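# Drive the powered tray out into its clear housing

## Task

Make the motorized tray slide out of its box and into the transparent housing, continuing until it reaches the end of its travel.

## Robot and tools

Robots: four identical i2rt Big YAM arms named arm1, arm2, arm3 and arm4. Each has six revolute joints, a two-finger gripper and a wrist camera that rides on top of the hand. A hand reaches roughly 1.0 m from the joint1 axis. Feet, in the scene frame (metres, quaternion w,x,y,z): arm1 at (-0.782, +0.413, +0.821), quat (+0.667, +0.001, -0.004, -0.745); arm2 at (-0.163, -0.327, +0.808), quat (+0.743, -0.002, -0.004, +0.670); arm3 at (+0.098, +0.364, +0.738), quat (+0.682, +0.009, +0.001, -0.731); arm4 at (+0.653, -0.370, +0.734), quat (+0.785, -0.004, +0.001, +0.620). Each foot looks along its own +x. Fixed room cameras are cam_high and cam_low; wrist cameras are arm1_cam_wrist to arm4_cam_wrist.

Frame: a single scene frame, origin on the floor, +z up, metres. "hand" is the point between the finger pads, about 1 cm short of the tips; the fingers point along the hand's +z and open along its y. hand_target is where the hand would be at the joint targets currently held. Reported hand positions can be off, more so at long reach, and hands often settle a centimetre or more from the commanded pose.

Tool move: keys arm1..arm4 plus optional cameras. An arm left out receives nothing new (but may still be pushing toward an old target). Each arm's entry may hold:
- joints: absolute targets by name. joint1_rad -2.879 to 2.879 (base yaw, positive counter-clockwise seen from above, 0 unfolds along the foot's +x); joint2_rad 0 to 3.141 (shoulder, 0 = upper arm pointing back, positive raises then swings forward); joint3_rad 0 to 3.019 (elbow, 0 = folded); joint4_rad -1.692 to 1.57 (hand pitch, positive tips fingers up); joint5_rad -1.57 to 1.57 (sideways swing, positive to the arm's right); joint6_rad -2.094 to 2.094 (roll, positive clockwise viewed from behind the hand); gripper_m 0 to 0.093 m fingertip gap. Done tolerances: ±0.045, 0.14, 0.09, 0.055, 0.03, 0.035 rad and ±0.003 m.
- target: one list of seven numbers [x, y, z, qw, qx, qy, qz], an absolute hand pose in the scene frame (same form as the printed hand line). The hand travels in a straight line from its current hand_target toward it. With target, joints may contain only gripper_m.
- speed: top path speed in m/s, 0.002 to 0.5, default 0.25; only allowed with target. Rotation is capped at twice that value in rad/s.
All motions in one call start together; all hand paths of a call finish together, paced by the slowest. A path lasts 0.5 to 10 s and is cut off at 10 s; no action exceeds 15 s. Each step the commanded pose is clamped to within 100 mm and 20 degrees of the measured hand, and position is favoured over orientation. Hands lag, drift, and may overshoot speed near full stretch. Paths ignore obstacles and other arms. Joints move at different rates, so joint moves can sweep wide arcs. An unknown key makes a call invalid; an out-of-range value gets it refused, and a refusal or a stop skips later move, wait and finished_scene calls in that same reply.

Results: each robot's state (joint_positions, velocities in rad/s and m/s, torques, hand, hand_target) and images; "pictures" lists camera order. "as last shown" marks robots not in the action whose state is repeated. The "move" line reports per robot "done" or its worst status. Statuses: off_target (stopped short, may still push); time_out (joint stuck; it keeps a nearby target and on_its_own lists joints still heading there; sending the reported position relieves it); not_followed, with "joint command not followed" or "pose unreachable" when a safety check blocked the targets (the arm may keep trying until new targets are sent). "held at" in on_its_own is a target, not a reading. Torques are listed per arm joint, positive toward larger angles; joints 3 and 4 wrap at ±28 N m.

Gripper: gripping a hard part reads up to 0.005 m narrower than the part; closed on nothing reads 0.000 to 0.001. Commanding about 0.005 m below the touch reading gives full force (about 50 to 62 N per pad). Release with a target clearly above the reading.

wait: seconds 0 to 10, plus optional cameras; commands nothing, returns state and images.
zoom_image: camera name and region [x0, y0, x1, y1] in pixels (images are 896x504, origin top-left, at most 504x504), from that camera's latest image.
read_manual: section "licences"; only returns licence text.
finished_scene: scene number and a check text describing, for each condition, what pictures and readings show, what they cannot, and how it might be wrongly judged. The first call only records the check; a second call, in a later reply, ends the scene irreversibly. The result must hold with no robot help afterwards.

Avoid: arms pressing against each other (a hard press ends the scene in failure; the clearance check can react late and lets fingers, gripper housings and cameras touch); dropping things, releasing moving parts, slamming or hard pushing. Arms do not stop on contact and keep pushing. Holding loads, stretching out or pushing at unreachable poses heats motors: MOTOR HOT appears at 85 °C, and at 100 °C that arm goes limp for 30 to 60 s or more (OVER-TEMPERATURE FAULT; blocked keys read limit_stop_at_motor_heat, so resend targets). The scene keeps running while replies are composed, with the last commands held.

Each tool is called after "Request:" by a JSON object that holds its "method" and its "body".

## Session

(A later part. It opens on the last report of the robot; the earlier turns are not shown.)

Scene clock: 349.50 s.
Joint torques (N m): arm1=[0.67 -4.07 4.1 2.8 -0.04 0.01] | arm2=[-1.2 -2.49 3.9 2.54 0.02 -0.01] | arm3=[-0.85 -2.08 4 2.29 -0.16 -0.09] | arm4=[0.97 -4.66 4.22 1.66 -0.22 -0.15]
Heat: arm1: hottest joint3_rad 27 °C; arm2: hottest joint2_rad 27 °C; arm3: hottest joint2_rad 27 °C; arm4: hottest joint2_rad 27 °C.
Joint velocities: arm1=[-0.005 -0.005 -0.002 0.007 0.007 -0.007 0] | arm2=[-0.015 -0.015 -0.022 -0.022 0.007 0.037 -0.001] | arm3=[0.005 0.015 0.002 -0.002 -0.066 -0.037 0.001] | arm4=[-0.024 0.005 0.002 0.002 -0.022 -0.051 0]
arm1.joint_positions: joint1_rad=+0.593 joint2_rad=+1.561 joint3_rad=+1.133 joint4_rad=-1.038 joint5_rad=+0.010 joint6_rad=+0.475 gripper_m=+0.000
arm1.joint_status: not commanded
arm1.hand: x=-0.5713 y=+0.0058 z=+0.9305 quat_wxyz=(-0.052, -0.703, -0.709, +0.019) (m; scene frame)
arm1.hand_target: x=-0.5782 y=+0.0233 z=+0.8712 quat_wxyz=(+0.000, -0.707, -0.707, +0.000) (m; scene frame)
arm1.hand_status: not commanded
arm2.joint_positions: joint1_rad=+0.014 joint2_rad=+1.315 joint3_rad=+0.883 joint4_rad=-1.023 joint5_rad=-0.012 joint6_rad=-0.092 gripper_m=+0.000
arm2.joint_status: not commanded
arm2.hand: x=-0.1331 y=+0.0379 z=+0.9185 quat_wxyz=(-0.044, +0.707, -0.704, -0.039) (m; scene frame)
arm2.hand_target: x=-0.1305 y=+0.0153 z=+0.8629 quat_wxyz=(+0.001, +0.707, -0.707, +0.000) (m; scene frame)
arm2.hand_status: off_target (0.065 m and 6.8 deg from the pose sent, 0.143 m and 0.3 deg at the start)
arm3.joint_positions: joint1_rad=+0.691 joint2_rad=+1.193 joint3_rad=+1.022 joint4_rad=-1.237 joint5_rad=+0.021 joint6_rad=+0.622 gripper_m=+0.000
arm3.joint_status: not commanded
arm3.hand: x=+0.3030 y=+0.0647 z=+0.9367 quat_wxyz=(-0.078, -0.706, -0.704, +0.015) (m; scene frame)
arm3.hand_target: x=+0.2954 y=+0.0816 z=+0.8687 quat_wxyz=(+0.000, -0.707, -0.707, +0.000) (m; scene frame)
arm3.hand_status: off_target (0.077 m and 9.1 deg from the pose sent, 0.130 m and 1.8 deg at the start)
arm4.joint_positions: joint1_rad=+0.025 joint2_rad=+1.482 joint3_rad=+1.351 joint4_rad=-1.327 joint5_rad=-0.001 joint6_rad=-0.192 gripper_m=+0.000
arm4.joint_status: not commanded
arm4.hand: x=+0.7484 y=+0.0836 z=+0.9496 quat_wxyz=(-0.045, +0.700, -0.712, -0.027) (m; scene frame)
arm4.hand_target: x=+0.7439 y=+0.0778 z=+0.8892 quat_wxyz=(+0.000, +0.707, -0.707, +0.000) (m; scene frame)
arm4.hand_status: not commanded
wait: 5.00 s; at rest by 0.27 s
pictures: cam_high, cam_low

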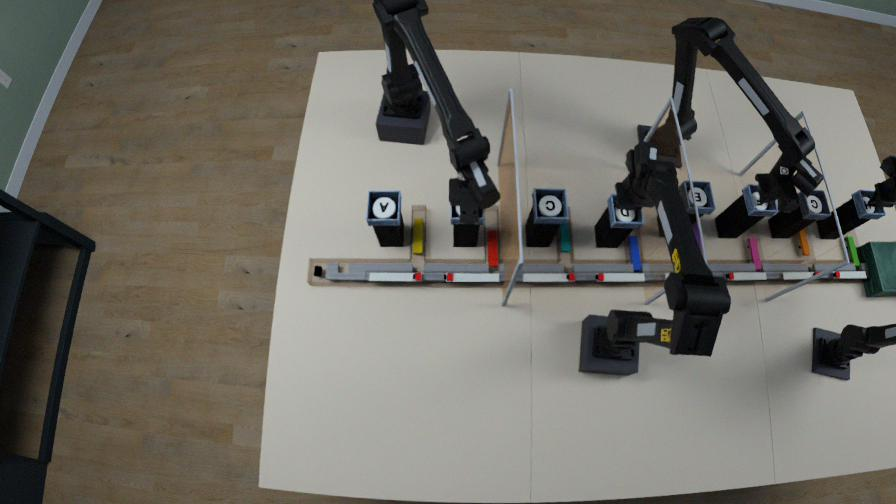

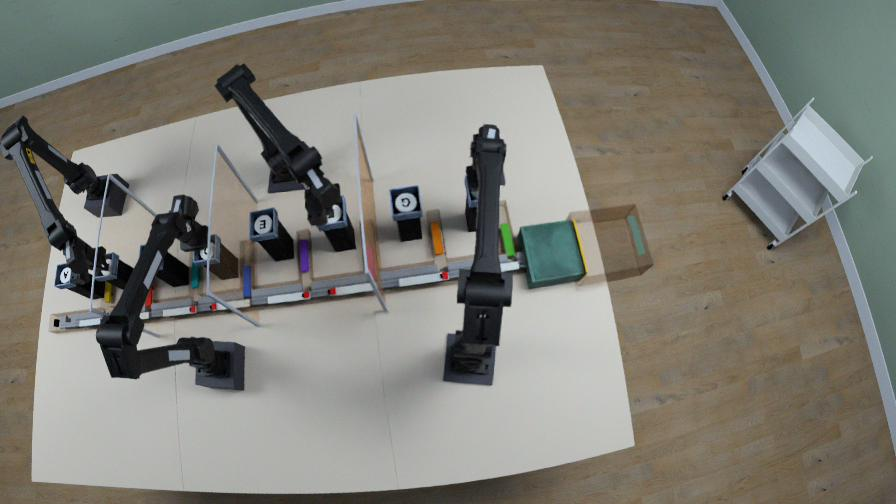

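Request:
{"method": "wait", "body": {"seconds": 6, "cameras": ["cam_high"]}}

Request:
{"method": "zoom_image", "body": {"camera": "cam_high", "region": [530, 190, 660, 290]}}

Request:
{"method": "zoom_image", "body": {"camera": "cam_high", "region": [736, 190, 866, 290]}}

Request:
{"method": "wait", "body": {"seconds": 4, "cameras": ["cam_high", "cam_low"]}}

Request:
{"method": "zoom_image", "body": {"camera": "cam_high", "region": [530, 190, 660, 290]}}

Request:
{"method": "zoom_image", "body": {"camera": "cam_high", "region": [736, 190, 866, 290]}}

Request:
{"method": "zoom_image", "body": {"camera": "cam_high", "region": [400, 190, 530, 290]}}

Request:
{"method": "zoom_image", "body": {"camera": "cam_low", "region": [240, 220, 400, 310]}}

Scene clock: 355.90 s.
Joint torques (N m): arm1=[0.79 -4.13 4.15 2.84 -0.05 0.02] | arm2=[-1.26 -2.49 3.96 2.48 0.04 -0.01] | arm3=[-0.85 -2.2 4.05 2.25 -0.16 -0.11] | arm4=[0.91 -4.66 4.22 1.66 -0.22 -0.15]
Heat: arm1: hottest joint3_rad 27 °C; arm2: hottest joint2_rad 27 °C; arm3: hottest joint2_rad 27 °C; arm4: hottest joint2_rad 27 °C.
Joint velocities: arm1=[-0.024 0.005 -0.012 -0.012 -0.037 -0.037 0.001] | arm2=[0.005 0.015 0.002 -0.007 -0.007 0.037 -0.001] | arm3=[-0.005 -0.005 -0.012 0.012 -0.066 0.022 0] | arm4=[-0.005 -0.005 -0.012 0.002 0.037 -0.037 0]
arm1.joint_positions: joint1_rad=+0.593 joint2_rad=+1.561 joint3_rad=+1.133 joint4_rad=-1.038 joint5_rad=+0.010 joint6_rad=+0.475 gripper_m=+0.000
arm1.joint_status: not commanded
arm1.hand: x=-0.5712 y=+0.0057 z=+0.9306 quat_wxyz=(-0.052, -0.703, -0.709, +0.019) (m; scene frame)
arm1.hand_target: x=-0.5781 y=+0.0231 z=+0.8713 quat_wxyz=(+0.000, -0.707, -0.707, +0.001) (m; scene frame)
arm1.hand_status: not commanded
arm2.joint_positions: joint1_rad=+0.014 joint2_rad=+1.315 joint3_rad=+0.883 joint4_rad=-1.023 joint5_rad=-0.012 joint6_rad=-0.092 gripper_m=+0.000
arm2.joint_status: not commanded
arm2.hand: x=-0.1331 y=+0.0379 z=+0.9185 quat_wxyz=(-0.044, +0.707, -0.704, -0.039) (m; scene frame)
arm2.hand_target: x=-0.1305 y=+0.0153 z=+0.8629 quat_wxyz=(+0.001, +0.707, -0.707, +0.000) (m; scene frame)
arm2.hand_status: off_target (0.065 m and 6.8 deg from the pose sent, 0.143 m and 0.3 deg at the start)
arm3.joint_positions: joint1_rad=+0.691 joint2_rad=+1.193 joint3_rad=+1.022 joint4_rad=-1.237 joint5_rad=+0.021 joint6_rad=+0.622 gripper_m=+0.000
arm3.joint_status: not commanded
arm3.hand: x=+0.3030 y=+0.0647 z=+0.9367 quat_wxyz=(-0.078, -0.706, -0.704, +0.015) (m; scene frame)
arm3.hand_target: x=+0.2954 y=+0.0816 z=+0.8687 quat_wxyz=(+0.000, -0.707, -0.707, +0.000) (m; scene frame)
arm3.hand_status: off_target (0.077 m and 9.1 deg from the pose sent, 0.130 m and 1.8 deg at the start)
arm4.joint_positions: joint1_rad=+0.025 joint2_rad=+1.482 joint3_rad=+1.351 joint4_rad=-1.327 joint5_rad=-0.001 joint6_rad=-0.192 gripper_m=+0.000
arm4.joint_status: not commanded
arm4.hand: x=+0.7484 y=+0.0836 z=+0.9496 quat_wxyz=(-0.045, +0.700, -0.712, -0.027) (m; scene frame)
arm4.hand_target: x=+0.7439 y=+0.0778 z=+0.8892 quat_wxyz=(+0.000, +0.707, -0.707, +0.000) (m; scene frame)
arm4.hand_status: not commanded
wait: 6.00 s; at rest from the start
pictures: cam_high

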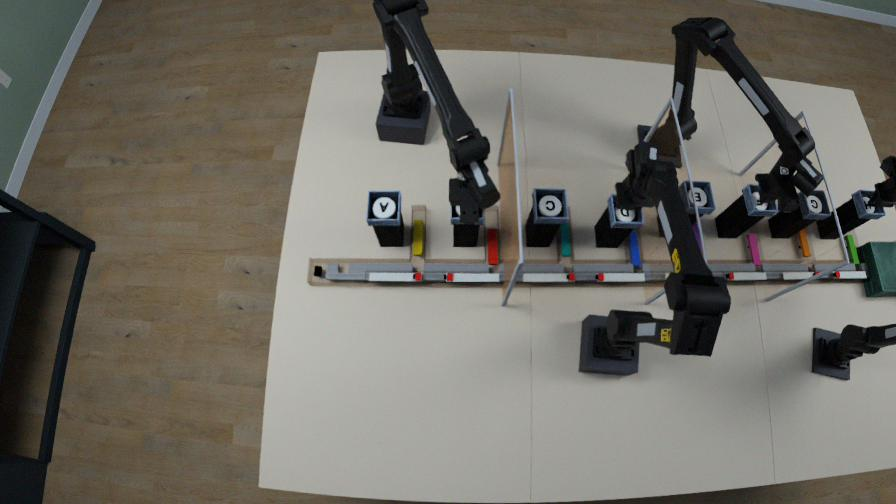

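Scaled by 3.877 from the camera's 896x504 image, which has a finer 1280x720 frame.

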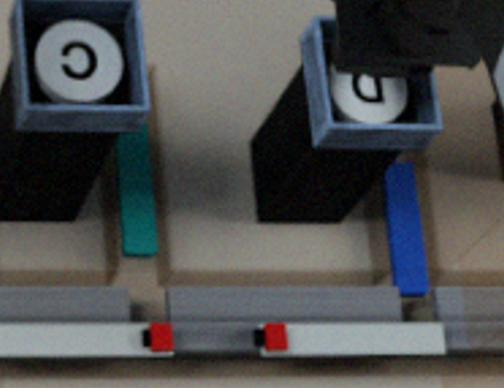

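Scaled by 3.877 from the camera's 896x504 image, which has a finer 1280x720 frame.

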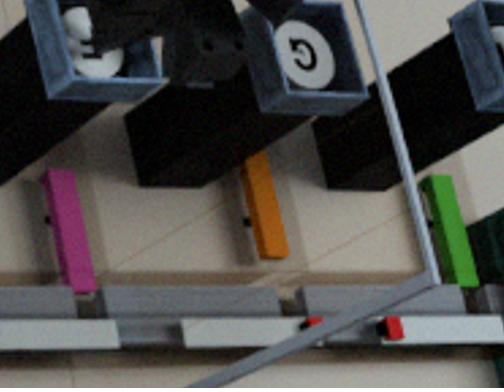

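Scene clock: 359.90 s.
Joint torques (N m): arm1=[0.67 -4.19 4.12 2.86 -0.04 0.02] | arm2=[-1.2 -2.26 3.97 2.51 0.02 0.02] | arm3=[-0.79 -2.14 4.03 2.29 -0.16 -0.1] | arm4=[0.97 -4.66 4.22 1.66 -0.22 -0.15]
Heat: arm1: hottest joint3_rad 27 °C; arm2: hottest joint2_rad 27 °C; arm3: hottest joint2_rad 27 °C; arm4: hottest joint2_rad 27 °C.
Joint velocities: arm1=[-0.005 0.005 -0.002 -0.012 0.007 -0.022 0] | arm2=[-0.005 -0.024 -0.017 0.002 0.037 0.022 0.002] | arm3=[-0.015 -0.015 -0.007 -0.007 0.007 0.007 0] | arm4=[0.005 -0.005 -0.007 0.002 -0.037 -0.007 0.001]
arm1.joint_positions: joint1_rad=+0.593 joint2_rad=+1.561 joint3_rad=+1.133 joint4_rad=-1.038 joint5_rad=+0.010 joint6_rad=+0.475 gripper_m=+0.000
arm1.joint_status: not commanded
arm1.hand: x=-0.5712 y=+0.0057 z=+0.9306 quat_wxyz=(-0.052, -0.703, -0.709, +0.019) (m; scene frame)
arm1.hand_target: x=-0.5781 y=+0.0231 z=+0.8713 quat_wxyz=(+0.000, -0.707, -0.707, +0.001) (m; scene frame)
arm1.hand_status: not commanded
arm2.joint_positions: joint1_rad=+0.014 joint2_rad=+1.315 joint3_rad=+0.883 joint4_rad=-1.023 joint5_rad=-0.012 joint6_rad=-0.092 gripper_m=+0.000
arm2.joint_status: not commanded
arm2.hand: x=-0.1331 y=+0.0379 z=+0.9185 quat_wxyz=(-0.044, +0.707, -0.704, -0.039) (m; scene frame)
arm2.hand_target: x=-0.1305 y=+0.0153 z=+0.8629 quat_wxyz=(+0.001, +0.707, -0.707, +0.000) (m; scene frame)
arm2.hand_status: off_target (0.065 m and 6.8 deg from the pose sent, 0.143 m and 0.3 deg at the start)
arm3.joint_positions: joint1_rad=+0.691 joint2_rad=+1.193 joint3_rad=+1.022 joint4_rad=-1.237 joint5_rad=+0.021 joint6_rad=+0.622 gripper_m=+0.000
arm3.joint_status: not commanded
arm3.hand: x=+0.3030 y=+0.0647 z=+0.9367 quat_wxyz=(-0.078, -0.706, -0.704, +0.015) (m; scene frame)
arm3.hand_target: x=+0.2954 y=+0.0816 z=+0.8687 quat_wxyz=(+0.000, -0.707, -0.707, +0.000) (m; scene frame)
arm3.hand_status: off_target (0.077 m and 9.1 deg from the pose sent, 0.130 m and 1.8 deg at the start)
arm4.joint_positions: joint1_rad=+0.025 joint2_rad=+1.482 joint3_rad=+1.351 joint4_rad=-1.327 joint5_rad=-0.001 joint6_rad=-0.192 gripper_m=+0.000
arm4.joint_status: not commanded
arm4.hand: x=+0.7484 y=+0.0836 z=+0.9496 quat_wxyz=(-0.045, +0.700, -0.712, -0.027) (m; scene frame)
arm4.hand_target: x=+0.7439 y=+0.0778 z=+0.8892 quat_wxyz=(+0.000, +0.707, -0.707, +0.000) (m; scene frame)
arm4.hand_status: not commanded
wait: 4.00 s; at rest by 0.27 s
pictures: cam_high, cam_low

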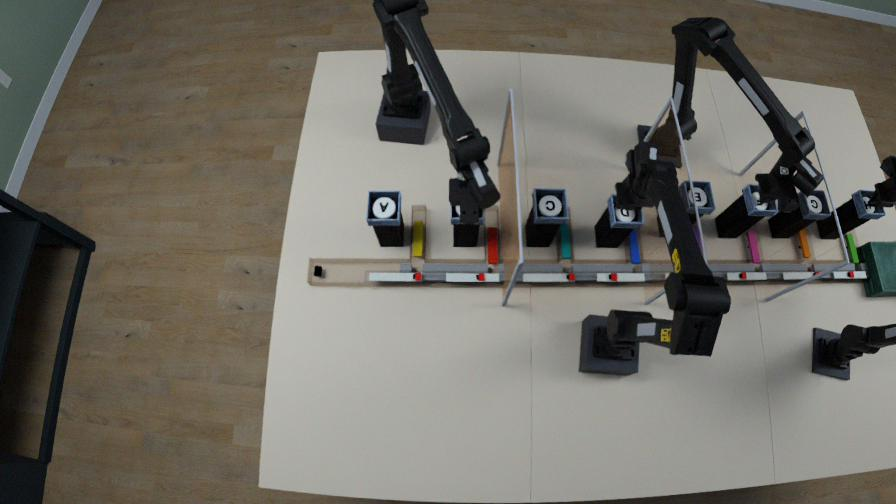

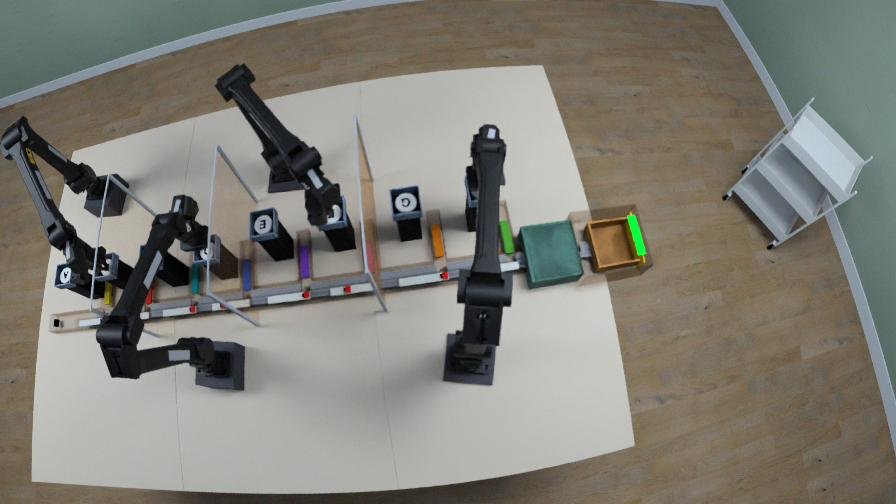

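Scaled by 3.877 from the camera's 896x504 image, which has a finer 1280x720 frame.

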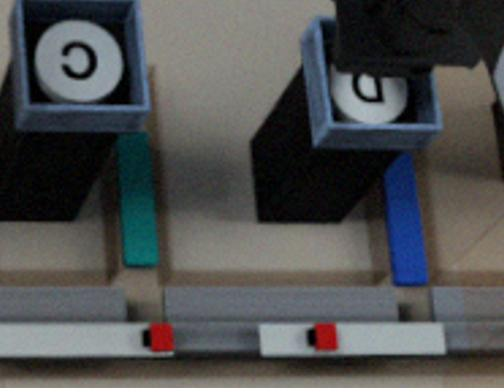

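Scaled by 3.877 from the camera's 896x504 image, which has a finer 1280x720 frame.

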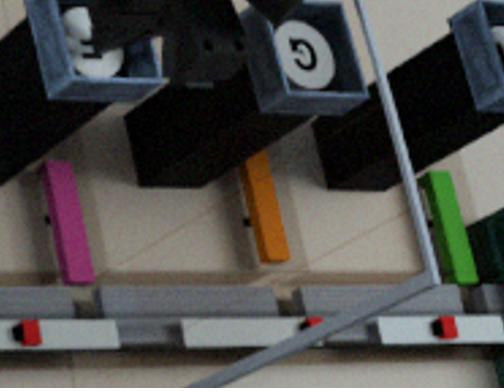

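Scaled by 3.877 from the camera's 896x504 image, which has a finer 1280x720 frame.

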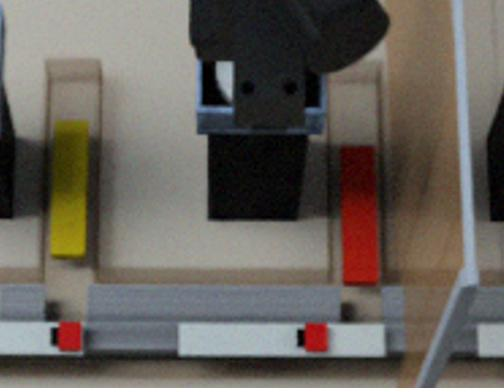

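Scaled by 3.150 from the camera's 896x504 image, which has a finer 1280x720 frame.

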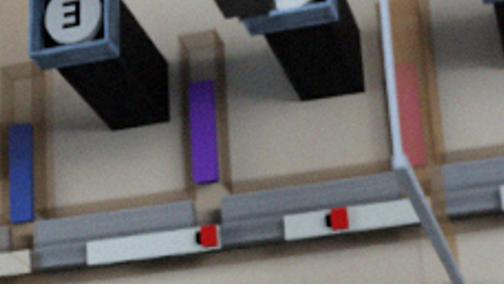

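Request:
{"method": "wait", "body": {"seconds": 2, "cameras": ["cam_low"]}}

Request:
{"method": "zoom_image", "body": {"camera": "cam_low", "region": [480, 190, 680, 300]}}

Scene clock: 362.00 s.
Joint torques (N m): arm1=[0.67 -4.01 4.12 2.8 -0.04 0.01] | arm2=[-0.91 -2.43 3.9 2.5 0.04 -0.01] | arm3=[-0.73 -2.14 4 2.26 -0.15 -0.1] | arm4=[0.97 -4.66 4.22 1.66 -0.21 -0.15]
Heat: arm1: hottest joint3_rad 27 °C; arm2: hottest joint2_rad 27 °C; arm3: hottest joint2_rad 27 °C; arm4: hottest joint2_rad 27 °C.
Joint velocities: arm1=[0.005 0.005 0.002 -0.017 -0.037 0.022 0.001] | arm2=[0.005 0.005 -0.012 0.012 -0.037 0.022 0] | arm3=[-0.005 -0.005 -0.007 -0.017 -0.022 0.007 0.001] | arm4=[-0.015 -0.005 -0.002 -0.017 -0.051 0.007 0]
arm1.joint_positions: joint1_rad=+0.593 joint2_rad=+1.561 joint3_rad=+1.133 joint4_rad=-1.038 joint5_rad=+0.010 joint6_rad=+0.475 gripper_m=+0.000
arm1.joint_status: not commanded
arm1.hand: x=-0.5712 y=+0.0057 z=+0.9306 quat_wxyz=(-0.052, -0.703, -0.709, +0.019) (m; scene frame)
arm1.hand_target: x=-0.5781 y=+0.0231 z=+0.8713 quat_wxyz=(+0.000, -0.707, -0.707, +0.001) (m; scene frame)
arm1.hand_status: not commanded
arm2.joint_positions: joint1_rad=+0.014 joint2_rad=+1.315 joint3_rad=+0.883 joint4_rad=-1.023 joint5_rad=-0.012 joint6_rad=-0.092 gripper_m=+0.000
arm2.joint_status: not commanded
arm2.hand: x=-0.1331 y=+0.0379 z=+0.9185 quat_wxyz=(-0.044, +0.707, -0.704, -0.039) (m; scene frame)
arm2.hand_target: x=-0.1305 y=+0.0153 z=+0.8629 quat_wxyz=(+0.001, +0.707, -0.707, +0.000) (m; scene frame)
arm2.hand_status: off_target (0.065 m and 6.8 deg from the pose sent, 0.143 m and 0.3 deg at the start)
arm3.joint_positions: joint1_rad=+0.691 joint2_rad=+1.193 joint3_rad=+1.022 joint4_rad=-1.237 joint5_rad=+0.021 joint6_rad=+0.622 gripper_m=+0.000
arm3.joint_status: not commanded
arm3.hand: x=+0.3030 y=+0.0647 z=+0.9367 quat_wxyz=(-0.078, -0.706, -0.704, +0.015) (m; scene frame)
arm3.hand_target: x=+0.2954 y=+0.0816 z=+0.8687 quat_wxyz=(+0.000, -0.707, -0.707, +0.000) (m; scene frame)
arm3.hand_status: off_target (0.077 m and 9.1 deg from the pose sent, 0.130 m and 1.8 deg at the start)
arm4.joint_positions: joint1_rad=+0.025 joint2_rad=+1.482 joint3_rad=+1.351 joint4_rad=-1.327 joint5_rad=-0.001 joint6_rad=-0.192 gripper_m=+0.000
arm4.joint_status: not commanded
arm4.hand: x=+0.7484 y=+0.0836 z=+0.9496 quat_wxyz=(-0.045, +0.700, -0.712, -0.027) (m; scene frame)
arm4.hand_target: x=+0.7439 y=+0.0778 z=+0.8892 quat_wxyz=(+0.000, +0.707, -0.707, +0.000) (m; scene frame)
arm4.hand_status: not commanded
wait: 2.00 s; at rest by 0.17 s
pictures: cam_low

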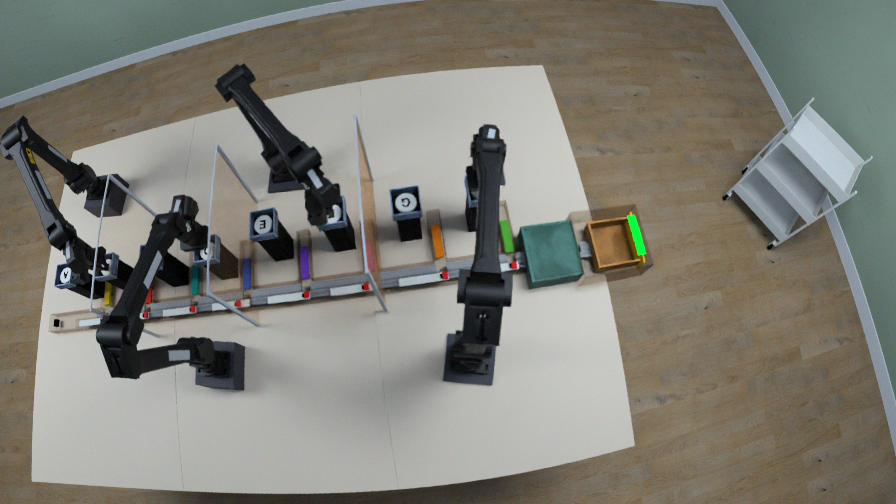

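Scaled by 2.520 from the camera's 896x504 image, which has a finer 1280x720 frame.

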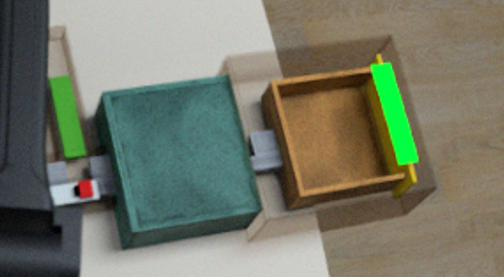

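Request:
{"method": "move", "body": {"arm1": {"target": [-0.572, 0.014, 0.98, 0, 0.7071, 0.7071, 0], "speed": 0.4}, "arm2": {"target": [-0.131, 0.028, 0.97, 0, 0.7071, -0.7071, 0], "speed": 0.4}, "arm3": {"target": [0.301, 0.072, 0.98, 0, 0.7071, 0.7071, 0], "speed": 0.4}, "arm4": {"target": [0.747, 0.085, 0.995, 0, 0.7071, -0.7071, 0], "speed": 0.4}, "cameras": ["cam_low"]}}

Request:
{"method": "wait", "body": {"seconds": 10, "cameras": ["cam_low"]}}

Request:
{"method": "zoom_image", "body": {"camera": "cam_low", "region": [480, 190, 680, 300]}}

Scene clock: 363.57 s.
Joint torques (N m): arm1=[0.79 -10.81 11.55 0.46 -0.05 0.01] | arm2=[-1.49 -11.11 13.23 -0.35 0.07 0.05] | arm3=[-0.73 -9.64 15.45 -0.02 -0.14 -0.09] | arm4=[0.62 -11.52 16.09 -0.53 -0.15 -0.17]
Heat: arm1: hottest joint3_rad 27 °C; arm2: hottest joint2_rad 27 °C; arm3: hottest joint2_rad 27 °C; arm4: hottest joint2_rad 27 °C.
move: arm1 off_target; arm2 off_target; arm3 off_target; arm4 off_target
Joint velocities: arm1=[0.015 -0.015 0.002 -0.012 0.037 -0.081 0] | arm2=[-0.024 0.015 -0.007 -0.002 -0.037 -0.037 0] | arm3=[0.005 -0.015 0.002 0.007 0.022 -0.066 0] | arm4=[0.005 -0.015 0.002 -0.002 -0.051 -0.007 -0.001]
arm1.joint_positions: joint1_rad=+0.593 joint2_rad=+1.560 joint3_rad=+1.225 joint4_rad=-1.285 joint5_rad=+0.007 joint6_rad=+0.480 gripper_m=+0.000
arm1.joint_status: not commanded
arm1.hand: x=-0.5826 y=+0.0279 z=+0.9628 quat_wxyz=(+0.020, -0.706, -0.708, -0.005) (m; scene frame)
arm1.hand_target: x=-0.5721 y=+0.0142 z=+0.9803 quat_wxyz=(+0.000, -0.708, -0.707, -0.001) (m; scene frame)
arm1.hand_status: off_target (0.025 m and 2.4 deg from the pose sent, 0.050 m and 6.4 deg at the start)
arm2.joint_positions: joint1_rad=+0.014 joint2_rad=+1.311 joint3_rad=+0.990 joint4_rad=-1.279 joint5_rad=-0.012 joint6_rad=-0.092 gripper_m=+0.000
arm2.joint_status: not commanded
arm2.hand: x=-0.1354 y=+0.0165 z=+0.9561 quat_wxyz=(+0.011, +0.708, -0.706, +0.007) (m; scene frame)
arm2.hand_target: x=-0.1312 y=+0.0279 z=+0.9703 quat_wxyz=(+0.000, +0.707, -0.707, +0.000) (m; scene frame)
arm2.hand_status: off_target (0.019 m and 1.6 deg from the pose sent, 0.053 m and 6.8 deg at the start)
arm3.joint_positions: joint1_rad=+0.691 joint2_rad=+1.239 joint3_rad=+1.160 joint4_rad=-1.497 joint5_rad=+0.020 joint6_rad=+0.622 gripper_m=+0.000
arm3.joint_status: not commanded
arm3.hand: x=+0.2914 y=+0.0804 z=+0.9711 quat_wxyz=(+0.006, -0.707, -0.707, +0.001) (m; scene frame)
arm3.hand_target: x=+0.3012 y=+0.0717 z=+0.9806 quat_wxyz=(-0.001, -0.707, -0.707, +0.000) (m; scene frame)
arm3.hand_status: off_target (0.016 m and 0.7 deg from the pose sent, 0.044 m and 9.1 deg at the start)
arm4.joint_positions: joint1_rad=+0.025 joint2_rad=+1.527 joint3_rad=+1.466 joint4_rad=-1.550 joint5_rad=-0.002 joint6_rad=-0.195 gripper_m=+0.000
arm4.joint_status: not commanded
arm4.hand: x=+0.7444 y=+0.0665 z=+0.9733 quat_wxyz=(+0.019, +0.702, -0.712, +0.014) (m; scene frame)
arm4.hand_target: x=+0.7467 y=+0.0837 z=+0.9945 quat_wxyz=(-0.001, +0.707, -0.707, +0.000) (m; scene frame)
arm4.hand_status: off_target (0.029 m and 2.8 deg from the pose sent, 0.045 m and 6.1 deg at the start)
pictures: cam_low

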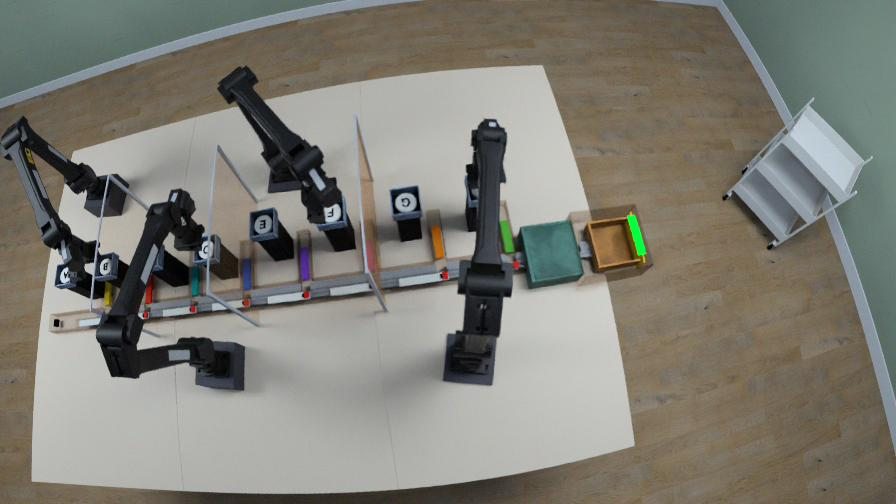

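Scene clock: 373.57 s.
Joint torques (N m): arm1=[0.85 -10.93 11.54 0.4 -0.05 0.01] | arm2=[-0.79 -11.4 13.15 -0.38 0.07 0.01] | arm3=[-0.73 -9.64 15.41 0.03 -0.14 -0.07] | arm4=[0.67 -11.46 16.1 -0.47 -0.15 -0.18]
Heat: arm1: hottest joint3_rad 29 °C; arm2: hottest joint2_rad 27 °C; arm3: hottest joint2_rad 27 °C; arm4: hottest joint3_rad 30 °C.
Joint velocities: arm1=[-0.024 -0.005 -0.012 -0.002 0.007 0.037 0.001] | arm2=[-0.005 -0.005 -0.002 -0.002 -0.007 0.037 0] | arm3=[-0.005 -0.005 0.012 0.012 -0.007 -0.022 -0.001] | arm4=[-0.005 -0.015 -0.007 -0.007 0.007 0.022 0]
arm1.joint_positions: joint1_rad=+0.593 joint2_rad=+1.560 joint3_rad=+1.225 joint4_rad=-1.285 joint5_rad=+0.007 joint6_rad=+0.480 gripper_m=+0.000
arm1.joint_status: not commanded
arm1.hand: x=-0.5826 y=+0.0281 z=+0.9628 quat_wxyz=(+0.021, -0.706, -0.708, -0.005) (m; scene frame)
arm1.hand_target: x=-0.5720 y=+0.0142 z=+0.9803 quat_wxyz=(+0.000, -0.708, -0.707, -0.001) (m; scene frame)
arm1.hand_status: off_target (0.025 m and 2.4 deg from the pose sent, 0.050 m and 6.4 deg at the start)
arm2.joint_positions: joint1_rad=+0.014 joint2_rad=+1.311 joint3_rad=+0.990 joint4_rad=-1.279 joint5_rad=-0.012 joint6_rad=-0.092 gripper_m=+0.000
arm2.joint_status: not commanded
arm2.hand: x=-0.1354 y=+0.0165 z=+0.9561 quat_wxyz=(+0.011, +0.708, -0.706, +0.007) (m; scene frame)
arm2.hand_target: x=-0.1312 y=+0.0279 z=+0.9703 quat_wxyz=(+0.000, +0.707, -0.707, +0.000) (m; scene frame)
arm2.hand_status: off_target (0.019 m and 1.6 deg from the pose sent, 0.053 m and 6.8 deg at the start)
arm3.joint_positions: joint1_rad=+0.691 joint2_rad=+1.239 joint3_rad=+1.160 joint4_rad=-1.498 joint5_rad=+0.020 joint6_rad=+0.622 gripper_m=+0.000
arm3.joint_status: not commanded
arm3.hand: x=+0.2913 y=+0.0805 z=+0.9711 quat_wxyz=(+0.006, -0.707, -0.707, +0.001) (m; scene frame)
arm3.hand_target: x=+0.3012 y=+0.0717 z=+0.9806 quat_wxyz=(+0.000, -0.707, -0.707, +0.000) (m; scene frame)
arm3.hand_status: off_target (0.016 m and 0.7 deg from the pose sent, 0.044 m and 9.1 deg at the start)
arm4.joint_positions: joint1_rad=+0.025 joint2_rad=+1.527 joint3_rad=+1.466 joint4_rad=-1.550 joint5_rad=-0.002 joint6_rad=-0.196 gripper_m=+0.000
arm4.joint_status: not commanded
arm4.hand: x=+0.7444 y=+0.0664 z=+0.9733 quat_wxyz=(+0.019, +0.702, -0.712, +0.014) (m; scene frame)
arm4.hand_target: x=+0.7467 y=+0.0837 z=+0.9945 quat_wxyz=(-0.001, +0.707, -0.707, +0.000) (m; scene frame)
arm4.hand_status: off_target (0.029 m and 2.8 deg from the pose sent, 0.045 m and 6.1 deg at the start)
wait: 10.00 s; at rest by 0.27 s
pictures: cam_low

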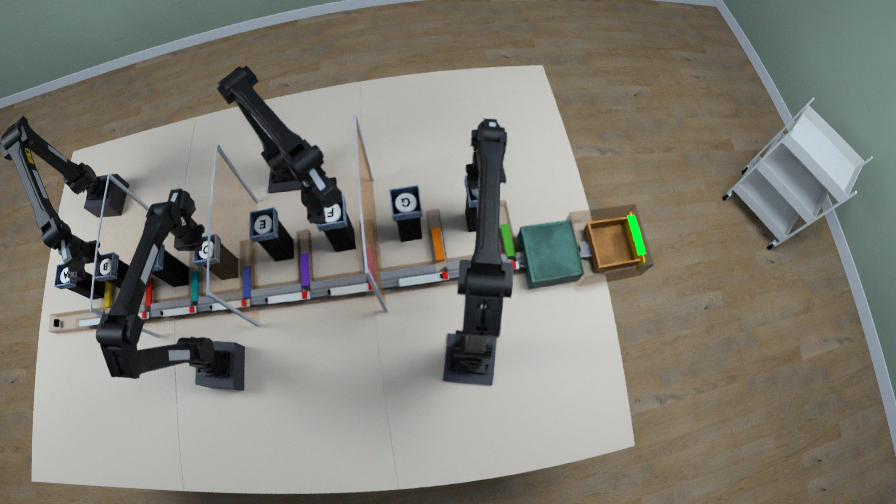

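Scaled by 2.520 from the camera's 896x504 image, which has a finer 1280x720 frame.

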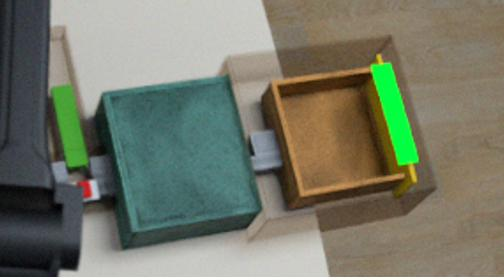

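Request:
{"method": "finished_scene", "body": {"scene": 1, "check": "Tray out of its box, into the see-through housing as far as it goes: the latest cam_low picture and zoom show the wooden tray fully outside the green box, inside the transparent housing, its yellow front against the housing's far end; the stripe there has lit bright green (was teal/dark before). The gray bar has moved right by a full pitch and did not change during 12 s. Stays without robot: all four arms were lifted off the buttons (button faces released) and 10 s later the tray and light are unchanged. Pictures cannot show a millimetre-scale gap between tray front and the end stop, but the end light being lit indicates it is at the end. It could be missed only if bolts coming back pushed it back, which is not seen."}}

This call ended nothing. Check each condition that your pictures could not show: look closer or test it, and mend what is not met. Then call finished_scene again.

Request:
{"method": "wait", "body": {"seconds": 10, "cameras": ["cam_high", "cam_low"]}}

Request:
{"method": "zoom_image", "body": {"camera": "cam_low", "region": [560, 190, 670, 290]}}

Request:
{"method": "zoom_image", "body": {"camera": "cam_high", "region": [400, 190, 660, 300]}}

Scene clock: 383.83 s.
Joint torques (N m): arm1=[0.97 -10.87 11.52 0.44 -0.05 0.02] | arm2=[-1.55 -11.05 13.19 -0.38 0.06 0.04] | arm3=[-0.79 -9.7 15.42 0.06 -0.14 -0.07] | arm4=[0.62 -11.4 16.09 -0.49 -0.15 -0.18]
Heat: arm1: hottest joint3_rad 31 °C; arm2: hottest joint3_rad 28 °C; arm3: hottest joint2_rad 28 °C; arm4: hottest joint3_rad 33 °C.
Joint velocities: arm1=[0.015 -0.005 -0.007 0.002 -0.007 0.037 0.001] | arm2=[0.005 -0.005 -0.002 0.017 -0.066 -0.007 0.001] | arm3=[-0.005 -0.005 0.007 -0.007 -0.037 0.051 0] | arm4=[-0.015 -0.024 0.007 0.007 0.051 0.007 0.001]
arm1.joint_positions: joint1_rad=+0.593 joint2_rad=+1.560 joint3_rad=+1.225 joint4_rad=-1.285 joint5_rad=+0.007 joint6_rad=+0.480 gripper_m=+0.000
arm1.joint_status: not commanded
arm1.hand: x=-0.5826 y=+0.0281 z=+0.9628 quat_wxyz=(+0.021, -0.706, -0.708, -0.005) (m; scene frame)
arm1.hand_target: x=-0.5720 y=+0.0142 z=+0.9803 quat_wxyz=(+0.000, -0.708, -0.707, -0.001) (m; scene frame)
arm1.hand_status: off_target (0.025 m and 2.4 deg from the pose sent, 0.050 m and 6.4 deg at the start)
arm2.joint_positions: joint1_rad=+0.014 joint2_rad=+1.311 joint3_rad=+0.990 joint4_rad=-1.279 joint5_rad=-0.012 joint6_rad=-0.092 gripper_m=+0.000
arm2.joint_status: not commanded
arm2.hand: x=-0.1354 y=+0.0165 z=+0.9561 quat_wxyz=(+0.011, +0.708, -0.706, +0.007) (m; scene frame)
arm2.hand_target: x=-0.1312 y=+0.0279 z=+0.9703 quat_wxyz=(+0.000, +0.707, -0.707, +0.000) (m; scene frame)
arm2.hand_status: off_target (0.019 m and 1.6 deg from the pose sent, 0.053 m and 6.8 deg at the start)
arm3.joint_positions: joint1_rad=+0.691 joint2_rad=+1.239 joint3_rad=+1.160 joint4_rad=-1.498 joint5_rad=+0.020 joint6_rad=+0.622 gripper_m=+0.000
arm3.joint_status: not commanded
arm3.hand: x=+0.2914 y=+0.0805 z=+0.9711 quat_wxyz=(+0.006, -0.707, -0.707, +0.001) (m; scene frame)
arm3.hand_target: x=+0.3012 y=+0.0718 z=+0.9806 quat_wxyz=(-0.001, -0.707, -0.707, +0.000) (m; scene frame)
arm3.hand_status: off_target (0.016 m and 0.7 deg from the pose sent, 0.044 m and 9.1 deg at the start)
arm4.joint_positions: joint1_rad=+0.025 joint2_rad=+1.527 joint3_rad=+1.466 joint4_rad=-1.550 joint5_rad=-0.002 joint6_rad=-0.196 gripper_m=+0.000
arm4.joint_status: not commanded
arm4.hand: x=+0.7444 y=+0.0664 z=+0.9733 quat_wxyz=(+0.019, +0.702, -0.712, +0.014) (m; scene frame)
arm4.hand_target: x=+0.7467 y=+0.0837 z=+0.9945 quat_wxyz=(-0.001, +0.707, -0.707, +0.000) (m; scene frame)
arm4.hand_status: off_target (0.029 m and 2.8 deg from the pose sent, 0.045 m and 6.1 deg at the start)
wait: 10.00 s; at rest from the start
pictures: cam_high, cam_low

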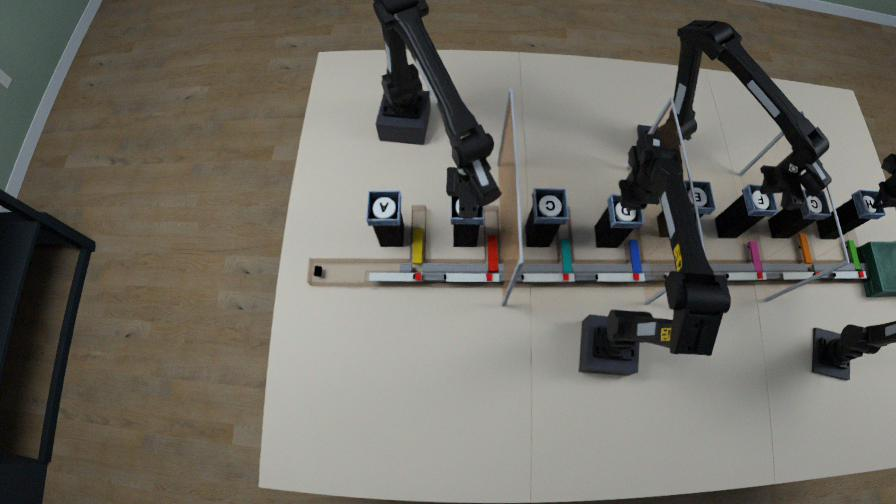

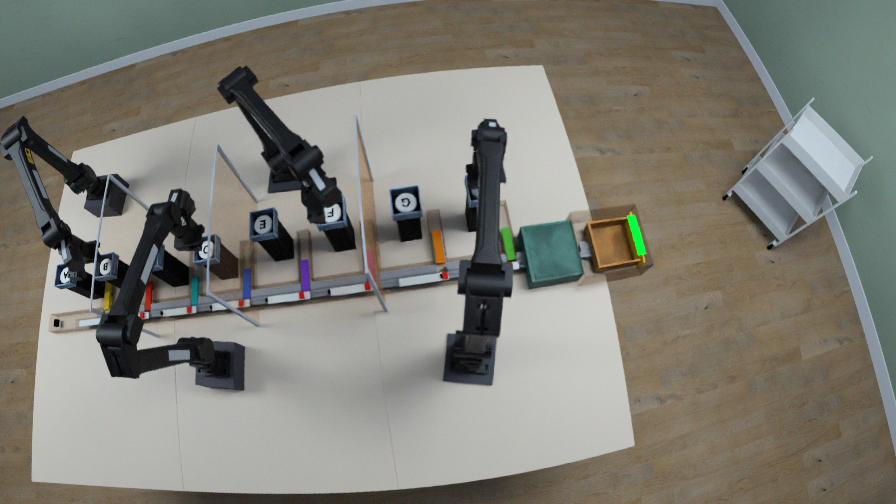

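Scaled by 4.582 from the camera's 896x504 image, which has a finer 1280x720 frame.

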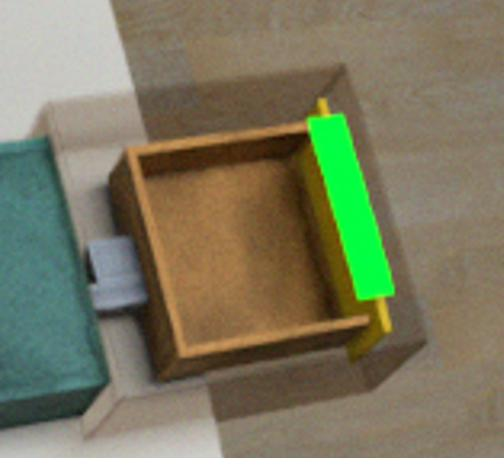

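Scaled by 1.938 from the camera's 896x504 image, which has a finer 1280x720 frame.

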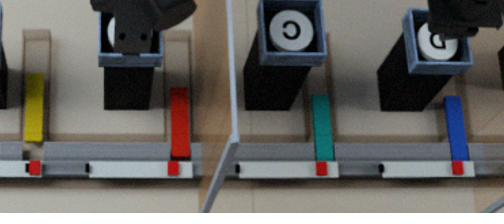

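Request:
{"method": "finished_scene", "body": {"scene": 1, "check": "Tray in the see-through housing as far as it goes: fresh cam_low picture/zoom 20 s after release shows the wooden tray with its yellow front under the end stripe of the housing, which is now lit bright green; tray position has not changed over 4 pictures (clock 360 to 384). Bar shifted one full pitch; bolts B, C, D are re-entering the next notches, so it locks in place and cannot slide back. No robot touches the tray or any button (hands 3-4 cm above pressed height). A residual gap of millimetres could not be seen, but the lit end light and unmoving bar show it is at its stop."}}

The scene is finished: the task was done.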